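# Fit two printed parts onto jig pins, or call

## Task

The courier is waiting, so work quickly: place both loose printed parts onto their matching pins in the jig, arranged as the drawing shows. If the kit turns out to be one that should not be assembled, do not fit anything. Instead, press the blue CALL button with a closed gripper, keep it held for about one second, and leave that kit's parts untouched.

## Robot and tools

Robot: two arms, left_arm and right_arm, each ending in a parallel two-finger gripper. A gripper's fingers point along its own +z axis and close along its y axis. end_effector_position is the point between the finger pads, roughly 1 cm short of the fingertips.

Frames: the scene frame has its origin at table-top height, midway between the arms' nominal bases, with +z up, +x out across the table and left_arm on the +y side. Image left and right do not follow the arm names. The calibrated bases are left_arm at (+0.034, +0.375, 0) m with quat_wxyz (+1.000, 0, 0, +0.013), and right_arm at (+0.057, -0.308, 0) m with quat_wxyz (+1.000, 0, 0, -0.007). All hand poses, velocities, targets and wrist-camera poses are given in that arm's own base frame. The table and the fixed cameras use the scene frame. Reported hand poses can be a few centimetres off, more so at long reach.

The 16-number row, used by both motion tools: left_arm x, y, z, qw, qx, qy, qz, opening, then the same eight for right_arm. Always send all 16 numbers, even if one arm is idle. x, y, z is an absolute position for end_effector_position, in metres, in that arm's base frame. The quaternion is an absolute orientation, w first, in the same frame. Opening is absolute, from -1 (closed) to +1 (fully open, 0.094 m). To keep an arm still, resend the pose from the last result before it stopped, with its current opening. Writing 0 for the opening is a real command, not a way to leave the fingers alone. To hold an orientation, repeat the same quaternion on every row.

execute_actions(actions, cameras): actions is a list of up to 15 actions. Each action is a table of up to 15 rows, and each row is one 1/30 s control step. A short table repeats its last row until 15 steps are filled. If any target is more than 0.6 m from that gripper's current position along any gripper axis, the action is refused for both arms. Pass an empty list to get the full state and images. cameras lists camera names, ["all"] or []; an unknown name makes the call invalid.

move(target, speed, blend, opening_speed, grip_force, blocking, cameras): each gripper follows a straight line from its Hand target to the target pose. target is a single row or a list of up to 15 rows, all absolute poses as above. The 0.6 m limit does not apply here. speed is in m/s, 0.002 to 4.3, default 0.25, given as one number or one per leg; turn rate is capped at twice that in rad/s. blend is a corner radius in metres; 0 means a stop at each waypoint. opening_speed is in scale units per second, at least 0.2; use it for slow closing on fragile parts. grip_force is the limit per finger pad in newtons, 10 to 50, one value or one per arm. It stays in effect, and at lower forces closing is slow. With blocking=false the call returns after about 0.5 s while the move continues; a new move takes over from the running one. Every move ends after 10 s at most. Paths do not avoid obstacles or the other arm. Faster moves make grippers lag and overshoot more and make contacts harder.

wait(seconds 0 to 10) lets the scene run while the last commands hold. stop brakes a running move. zoom_image(camera, region [x0, y0, x1, y1]) enlarges part of the newest image from one camera, in pixels from the top-left, at most 504 wide and 504 high. Cameras are cam_high, cam_low, cam_over, cam_left_wrist and cam_right_wrist, each 672x504. read_manual returns the URDF licence texts. finished_scene ends the scene for good, so call it only once the result is stable without the robot.

Controller behaviour: each step, the commanded orientation is limited to within 40 degrees of the measured one, and position takes priority. One action may fall short, so check Hand target and send the remainder. Friction and load can leave a gripper a few centimetres off its target with no contact involved. Passing close to an arm's own base can flip its shoulder, so route around it. When the wrist is near the first joint's axis, a small motion can swing the whole arm.

Results: end_effector_position and end_effector_quat_wxyz for each arm; Hand target; Tool commands; grip_measured, on the opening scale and reading slightly wide when empty, narrower than the part under a full squeeze; grip_effort_nm, the motor effort in N m at the shaft, negative for closing, and not a pad force; Joint positions, where the last value is the opening in metres; Joint velocities, or "within noise"; Joint torques, including gravity, with numbers 3 and 4 wrapping at ±28 N m; and motor temperatures. An action call also lists some step positions. A move adds a "move:" line with its ending (done, off_target, moving, held, fault) and any limits (paced means clipped, held means steps were withheld). Done only means the arm reached its pose, not that it touched anything. To release a part, command an opening well above grip_measured.

Avoid: knocking anything off the table or setting it down off the table; letting parts fall from a height; releasing a part while it is still moving; fast impacts with fixed or heavy objects; pushing hard. Keep the arms, grippers and wrist cameras clear of each other, since a clash between the arms can end the scene; never close one gripper on the other's fingers. Holding loads, keeping an arm stretched out, or pushing toward an unreachable pose heats the motors. At 85 °C a MOTOR HOT line appears; at 100 °C that arm goes limp and drops for 30 to 60 s or longer (OVER-TEMPERATURE FAULT).

Each tool is called after "Call:" by a JSON object that holds its "op" and its "data", one argument or row to a line.

## Session

Call:
{"op": "execute_actions", "data": {
  "actions": []
}}

Scene clock: 0.00 s.
left_arm: end_effector_position=(+0.7929, +0.4261, +0.1129) grip_measured=+1.000 grip_effort_nm=n/a end_effector_quat_wxyz=(+0.679, +0.099, +0.688, +0.238) | right_arm: end_effector_position=(+0.3720, +0.0318, +0.3910) grip_measured=+1.000 grip_effort_nm=n/a end_effector_quat_wxyz=(+0.274, -0.158, +0.933, +0.171)
Joint positions: left_arm=[0.563 2.425 1.799 0.662 0.369 0.467 0.094] | right_arm=[-0.13 1.053 1.322 -1.371 -0.479 -0.349 0.094]
Joint velocities: within noise
Joint torques (N m): no reading
Motor temperatures (°C): left_arm=[35 29 31 32 33 30 27] | right_arm=[28 37 31 30 30 30 30]
Heat: left arm: hottest waist 35 °C; right arm: hottest shoulder 37 °C.
Hand target: left_arm +0.7975, +0.4290, +0.1394; +0.690, +0.103, +0.672, +0.248 | right_arm +0.3750, +0.0314, +0.4048; +0.288, -0.162, +0.929, +0.166
Tool commands: left_gripper/opening=+1.0 right_gripper/opening=+1.0

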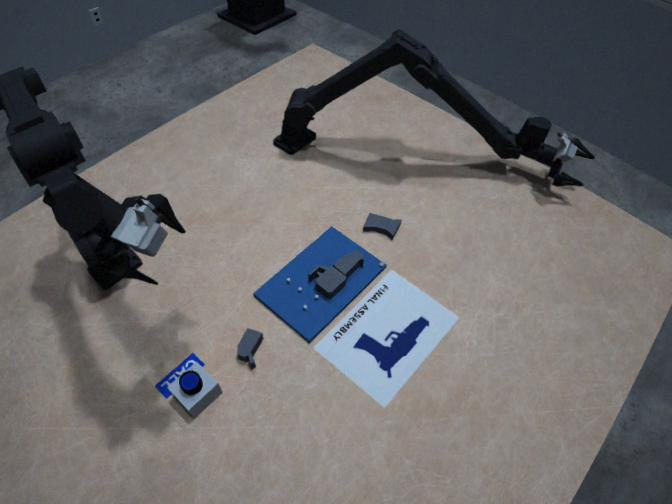

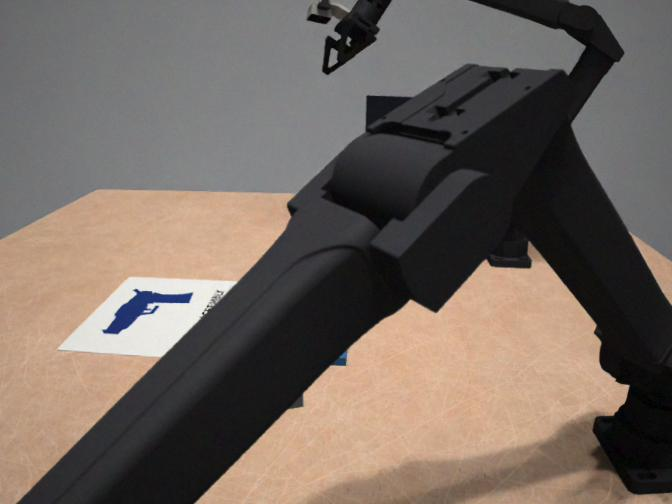

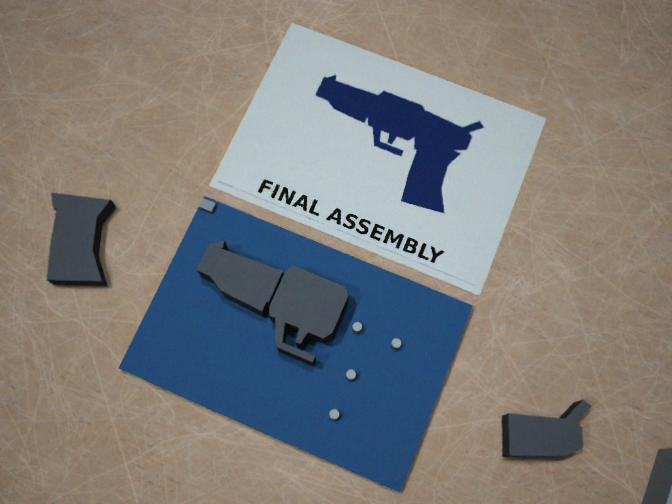

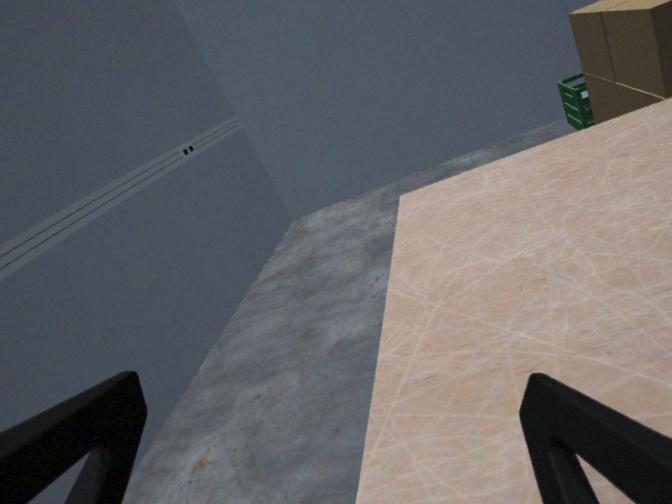

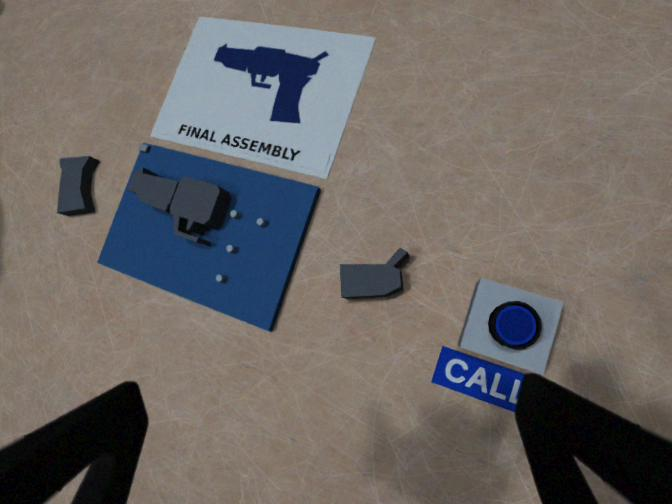

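The drawing shows a handgun, so I won't assemble this kit. I'll press CALL instead.

Call:
{"op": "move", "data": {
  "target": [0.7975,0.4290,0.1394,0.690,0.103,0.672,0.248,1,0.436,-0.058,0.15,0,-0.167,0.986,0,-1],
  "cameras": ["all"]
}}

Scene clock: 14.60 s.
left_arm: end_effector_position=(+0.7929, +0.4261, +0.1129) grip_measured=+1.000 grip_effort_nm=-0.01 end_effector_quat_wxyz=(+0.679, +0.099, +0.688, +0.238) | right_arm: end_effector_position=(+0.4334, -0.0566, +0.1499) grip_measured=-0.989 grip_effort_nm=-0.61 end_effector_quat_wxyz=(-0.004, -0.163, +0.987, +0.003)
Joint positions: left_arm=[0.563 2.425 1.799 0.662 0.369 0.467 0.094] | right_arm=[-0.13 1.532 1.229 -1.278 -0.003 -0.457 0.001]
Joint torques (N m): left_arm=[-1.79 -23.06 11.49 1.44 0 0.02] | right_arm=[-0.26 -9.58 8.34 0.28 0.1 -0.18]
Heat: left arm: hottest waist 35 °C; right arm: hottest shoulder 37 °C.
Hand target: left_arm +0.7968, +0.4284, +0.1395; +0.690, +0.103, +0.672, +0.248 | right_arm +0.4360, -0.0581, +0.1500; +0.000, -0.167, +0.986, +0.000
Off the commanded pose: left_arm 0.027 m, 3 deg | right_arm 0.003 m, 1 deg.
move: off_target (left_arm)
camera_calibration:
cam_right_wrist: T_world_to_cam=[[0.31044, -0.950428, 0.0177023, -0.194375], [-0.867952, -0.275808, 0.413024, 0.337192], [-0.387668, -0.143584, -0.910548, 0.381919], [0, 0, 0, 1]] pos_world=[0.501066, -0.0369015, 0.211928]

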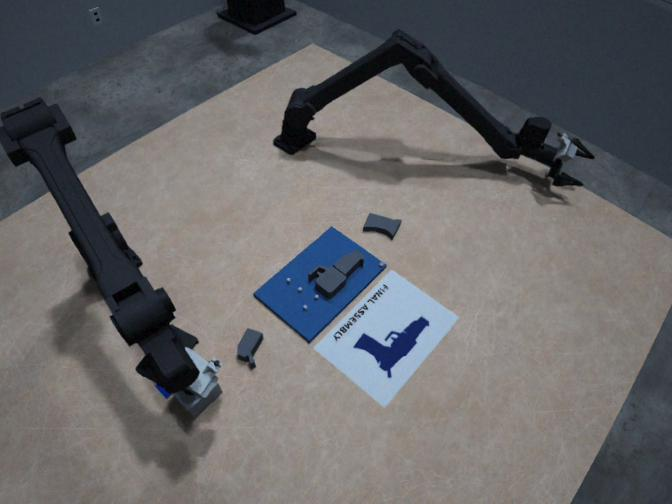

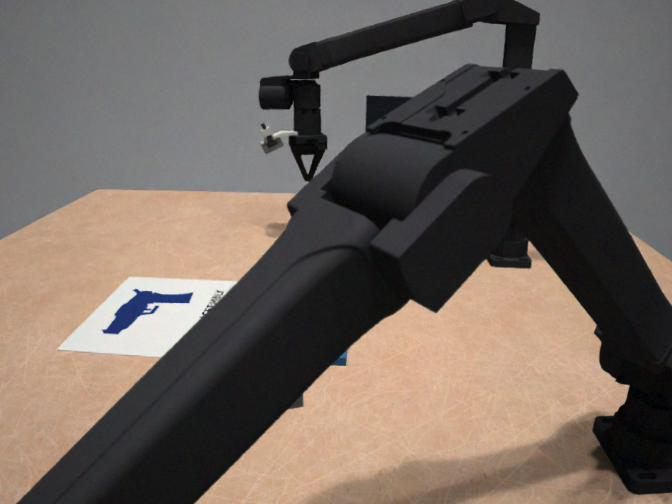

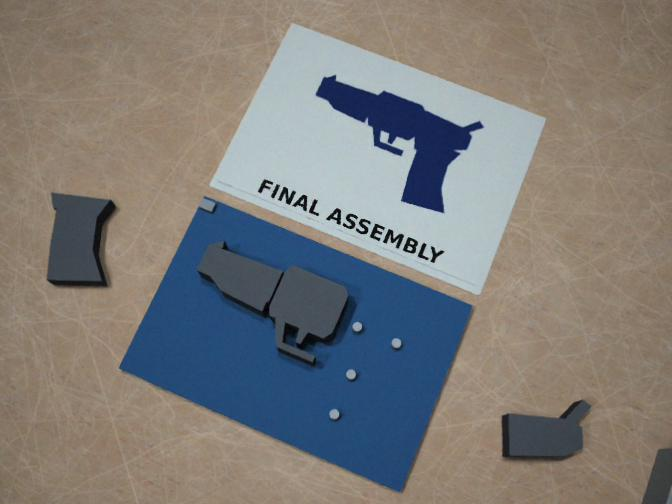

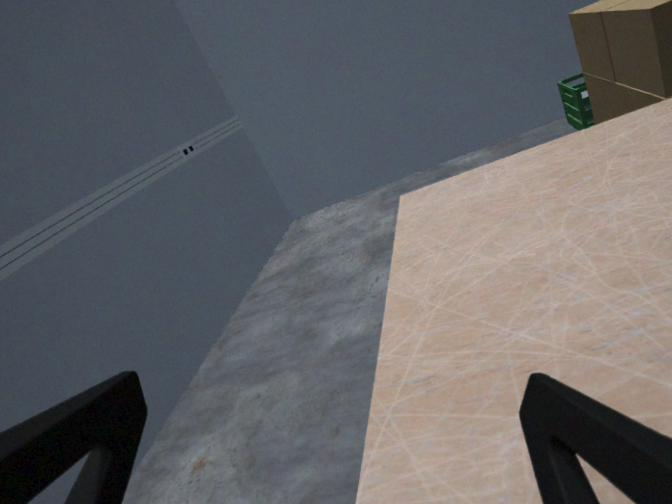

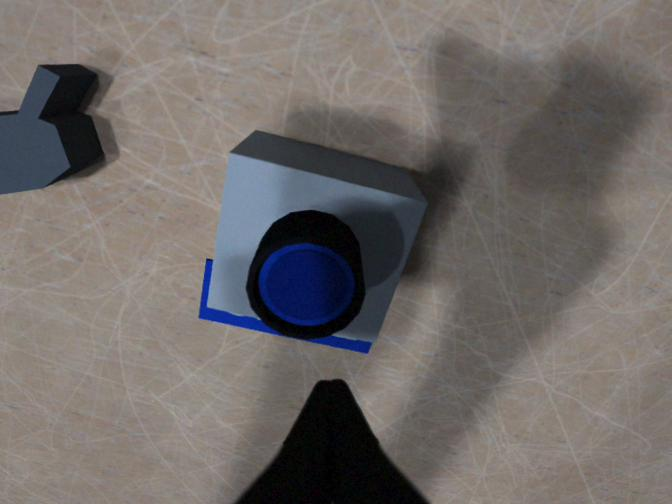

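Call:
{"op": "move", "data": {
  "target": [0.7968,0.4284,0.1395,0.690,0.103,0.672,0.248,1,0.433,-0.051,0.105,0,-0.167,0.986,0,-1],
  "speed": 0.1,
  "cameras": ["cam_low","cam_right_wrist"]
}}

Scene clock: 22.87 s.
left_arm: end_effector_position=(+0.7929, +0.4261, +0.1129) grip_measured=+1.000 grip_effort_nm=-0.01 end_effector_quat_wxyz=(+0.679, +0.099, +0.688, +0.238) | right_arm: end_effector_position=(+0.4328, -0.0566, +0.1112) grip_measured=-0.989 grip_effort_nm=-0.61 end_effector_quat_wxyz=(+0.003, -0.163, +0.987, +0.000)
Joint positions: left_arm=[0.563 2.425 1.799 0.662 0.369 0.467 0.094] | right_arm=[-0.13 1.556 1.149 -1.158 -0.002 -0.457 0.001]
Joint torques (N m): left_arm=[-1.79 -23.24 11.15 1.51 -0.01 0.02] | right_arm=[0.73 -9.29 7.47 0.28 0.08 -0.02]
Heat: left arm: hottest waist 35 °C; right arm: hottest shoulder 37 °C.
Hand target: left_arm +0.7962, +0.4279, +0.1395; +0.690, +0.103, +0.672, +0.248 | right_arm +0.4328, -0.0511, +0.1050; +0.000, -0.167, +0.986, +0.000
Off the commanded pose: left_arm 0.027 m, 3 deg | right_arm 0.008 m, 1 deg.
move: off_target (left_arm)
camera_calibration:
cam_right_wrist: T_world_to_cam=[[0.310087, -0.950381, 0.0249295, -0.194195], [-0.874416, -0.274813, 0.399844, 0.356898], [-0.373153, -0.145785, -0.916244, 0.340695], [0, 0, 0, 1]] pos_world=[0.499426, -0.0368106, 0.174297]
Images, in order (width x height): cam_low 672x504, cam_right_wrist 672x504.

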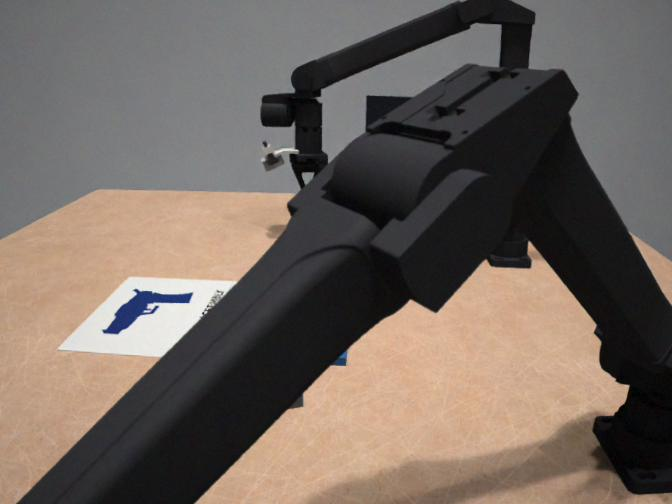

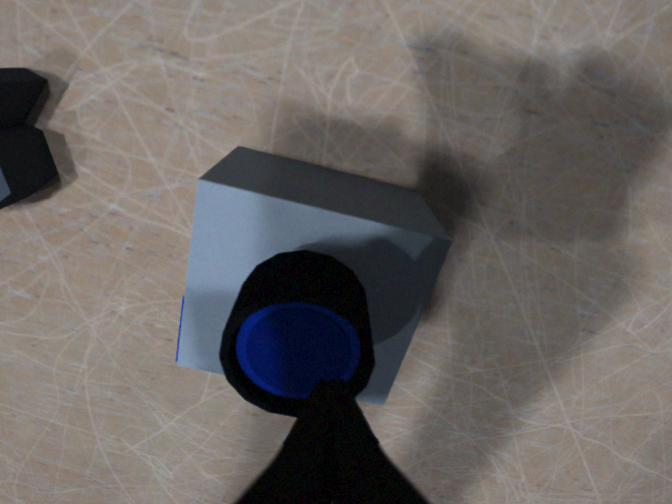

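Call:
{"op": "move", "data": {
  "target": [
    [0.7962,0.4279,0.1395,0.690,0.103,0.672,0.248,1,0.428,-0.043,0.105,0,-0.167,0.986,0,-1],
    [0.7962,0.4279,0.1395,0.690,0.103,0.672,0.248,1,0.428,-0.045,0.085,0,-0.167,0.986,0,-1]
  ],
  "speed": 0.06,
  "cameras": ["cam_right_wrist"]
}}

Scene clock: 29.23 s.
left_arm: end_effector_position=(+0.7929, +0.4261, +0.1129) grip_measured=+1.000 grip_effort_nm=-0.01 end_effector_quat_wxyz=(+0.679, +0.099, +0.688, +0.238) | right_arm: end_effector_position=(+0.4291, -0.0500, +0.0934) grip_measured=-0.989 grip_effort_nm=-0.61 end_effector_quat_wxyz=(+0.006, -0.165, +0.986, -0.001)
Joint positions: left_arm=[0.563 2.425 1.799 0.662 0.369 0.467 0.094] | right_arm=[-0.116 1.562 1.105 -1.102 -0.002 -0.446 0.001]
Joint torques (N m): left_arm=[-1.85 -23.3 10.88 1.57 -0.02 0.02] | right_arm=[0.73 -8.94 7.15 0.4 0.08 0]
Motor temperatures (°C): left_arm=[35 31 33 32 32 30 27] | right_arm=[28 37 36 30 30 30 30]
Heat: left arm: hottest waist 35 °C; right arm: hottest shoulder 37 °C.
Hand target: left_arm +0.7957, +0.4275, +0.1395; +0.690, +0.103, +0.672, +0.248 | right_arm +0.4277, -0.0451, +0.0851; +0.000, -0.167, +0.986, +0.000
Off the commanded pose: left_arm 0.027 m, 3 deg | right_arm 0.010 m, 1 deg.
move: off_target (left_arm)
camera_calibration:
cam_right_wrist: T_world_to_cam=[[0.313169, -0.949304, 0.0273211, -0.187818], [-0.875701, -0.277515, 0.395137, 0.363528], [-0.367523, -0.14767, -0.918216, 0.3216], [0, 0, 0, 1]] pos_world=[0.495356, -0.0299209, 0.156787]
Images, in order (width x height): cam_right_wrist 672x504.

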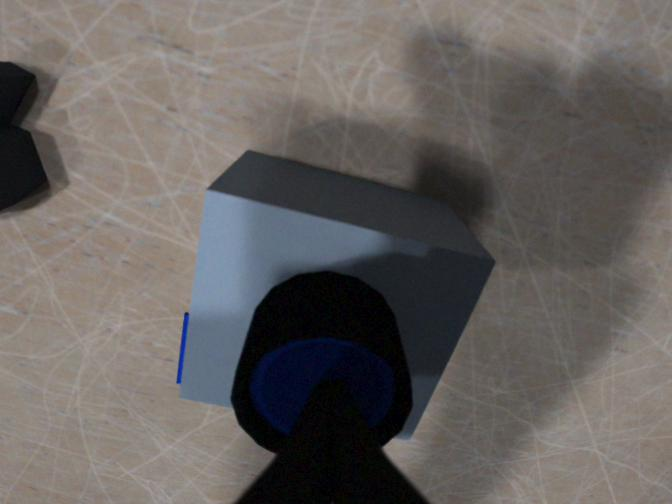

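Call:
{"op": "move", "data": {
  "target": [0.7957,0.4275,0.1395,0.690,0.103,0.672,0.248,1,0.428,-0.045,0.064,0,-0.167,0.986,0,-1],
  "speed": 0.04,
  "cameras": ["cam_right_wrist"]
}}

Call:
{"op": "wait", "data": {
  "seconds": 0.6
}}

Scene clock: 32.60 s.
left_arm: end_effector_position=(+0.7929, +0.4261, +0.1129) grip_measured=+1.000 grip_effort_nm=-0.01 end_effector_quat_wxyz=(+0.679, +0.099, +0.688, +0.238) | right_arm: end_effector_position=(+0.4300, -0.0501, +0.0866) grip_measured=-0.989 grip_effort_nm=-0.61 end_effector_quat_wxyz=(+0.014, -0.165, +0.986, -0.003)
Joint positions: left_arm=[0.563 2.425 1.799 0.662 0.369 0.467 0.094] | right_arm=[-0.116 1.563 1.086 -1.066 -0.002 -0.446 0.001]
Joint torques (N m): left_arm=[-1.85 -23.36 10.65 1.63 -0.02 0.02] | right_arm=[0.62 -7.18 6.28 1.06 0.09 0]
Heat: left arm: hottest waist 35 °C; right arm: hottest shoulder 38 °C.
Hand target: left_arm +0.7953, +0.4272, +0.1395; +0.690, +0.103, +0.672, +0.248 | right_arm +0.4269, -0.0451, +0.0648; +0.000, -0.167, +0.986, +0.000
Off the commanded pose: left_arm 0.027 m, 3 deg | right_arm 0.023 m, 2 deg.
move: off_target (left_arm, right_arm)
camera_calibration:
cam_right_wrist: T_world_to_cam=[[0.31267, -0.949259, 0.0338459, -0.188266], [-0.881743, -0.276812, 0.381975, 0.370697], [-0.353224, -0.149275, -0.923553, 0.309979], [0, 0, 0, 1]] pos_world=[0.495216, -0.0298276, 0.151057]
Images, in order (width x height): cam_right_wrist 672x504.

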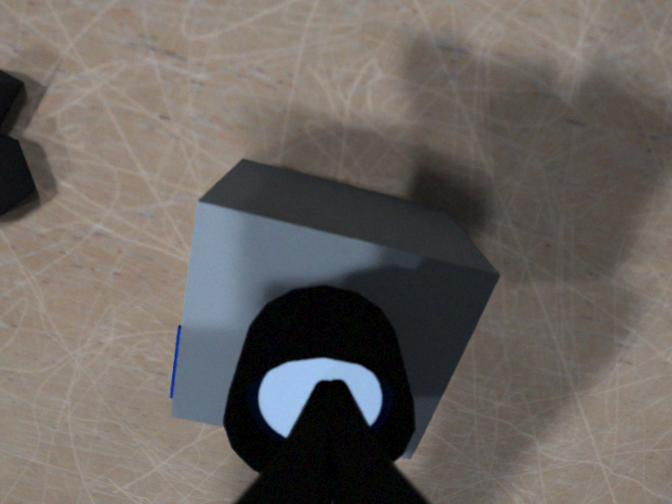

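Scene clock: 33.20 s.
left_arm: end_effector_position=(+0.7929, +0.4261, +0.1129) grip_measured=+1.000 grip_effort_nm=-0.01 end_effector_quat_wxyz=(+0.679, +0.099, +0.688, +0.238) | right_arm: end_effector_position=(+0.4300, -0.0501, +0.0866) grip_measured=-0.989 grip_effort_nm=-0.61 end_effector_quat_wxyz=(+0.014, -0.165, +0.986, -0.003)
Joint positions: left_arm=[0.563 2.425 1.799 0.662 0.369 0.467 0.094] | right_arm=[-0.116 1.563 1.086 -1.066 -0.002 -0.446 0.001]
Joint torques (N m): left_arm=[-1.73 -23.36 10.65 1.61 -0.02 0.02] | right_arm=[0.67 -7.18 6.22 1.13 0.08 -0.01]
Heat: left arm: hottest waist 35 °C; right arm: hottest shoulder 38 °C.
Hand target: left_arm +0.7953, +0.4272, +0.1395; +0.690, +0.103, +0.672, +0.248 | right_arm +0.4269, -0.0451, +0.0649; +0.000, -0.167, +0.986, +0.000
Tool commands: left_gripper/opening=+1.0 right_gripper/opening=-1.0
Off the commanded pose: left_arm 0.027 m, 3 deg | right_arm 0.023 m, 2 deg.
wait: 0.60 s; at rest by 0.17 s

The button lit up and stayed pressed for over a second. I'll release it gently.

Call:
{"op": "move", "data": {
  "target": [0.7953,0.4272,0.1395,0.690,0.103,0.672,0.248,1,0.428,-0.047,0.15,0,-0.167,0.986,0,-1],
  "speed": 0.1,
  "cameras": ["cam_right_wrist"]
}}

Scene clock: 36.43 s.
left_arm: end_effector_position=(+0.7929, +0.4261, +0.1129) grip_measured=+1.000 grip_effort_nm=-0.01 end_effector_quat_wxyz=(+0.679, +0.099, +0.688, +0.238) | right_arm: end_effector_position=(+0.4083, -0.0476, +0.1283) grip_measured=-0.989 grip_effort_nm=-0.61 end_effector_quat_wxyz=(-0.025, -0.164, +0.986, +0.008)
Joint positions: left_arm=[0.563 2.425 1.799 0.662 0.369 0.467 0.094] | right_arm=[-0.116 1.512 1.146 -1.258 -0.002 -0.446 0.001]
Joint torques (N m): left_arm=[-1.85 -23.47 10.5 1.68 -0.02 0.02] | right_arm=[0.38 -9.82 12.19 -0.46 0.06 -0.06]
Heat: left arm: hottest waist 35 °C; right arm: hottest shoulder 38 °C.
Hand target: left_arm +0.7950, +0.4269, +0.1395; +0.690, +0.103, +0.672, +0.248 | right_arm +0.4269, -0.0469, +0.1502; +0.000, -0.167, +0.986, +0.000
Off the commanded pose: left_arm 0.027 m, 3 deg | right_arm 0.029 m, 3 deg.
move: off_target (left_arm, right_arm)
camera_calibration:
cam_right_wrist: T_world_to_cam=[[0.314154, -0.949372, 0.000462874, -0.17696], [-0.848652, -0.280606, 0.448386, 0.314028], [-0.425555, -0.141255, -0.89384, 0.36734], [0, 0, 0, 1]] pos_world=[0.478417, -0.0279944, 0.187619]
Images, in order (width x height): cam_right_wrist 672x504.

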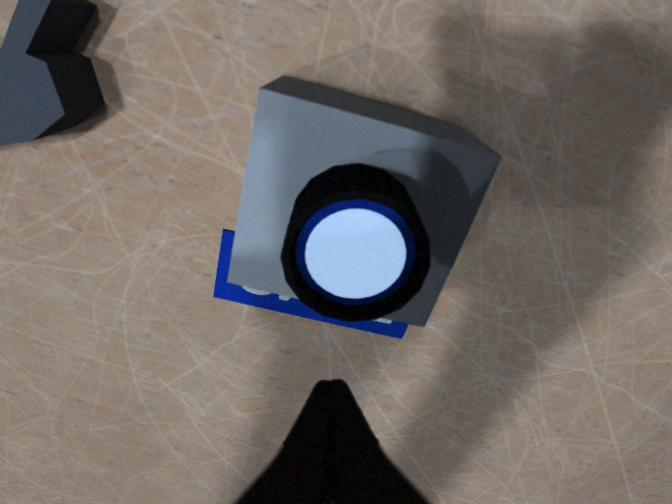

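Still lit, so the call registered.

Call:
{"op": "finished_scene", "data": {

}}

The scene is finished: the task was done.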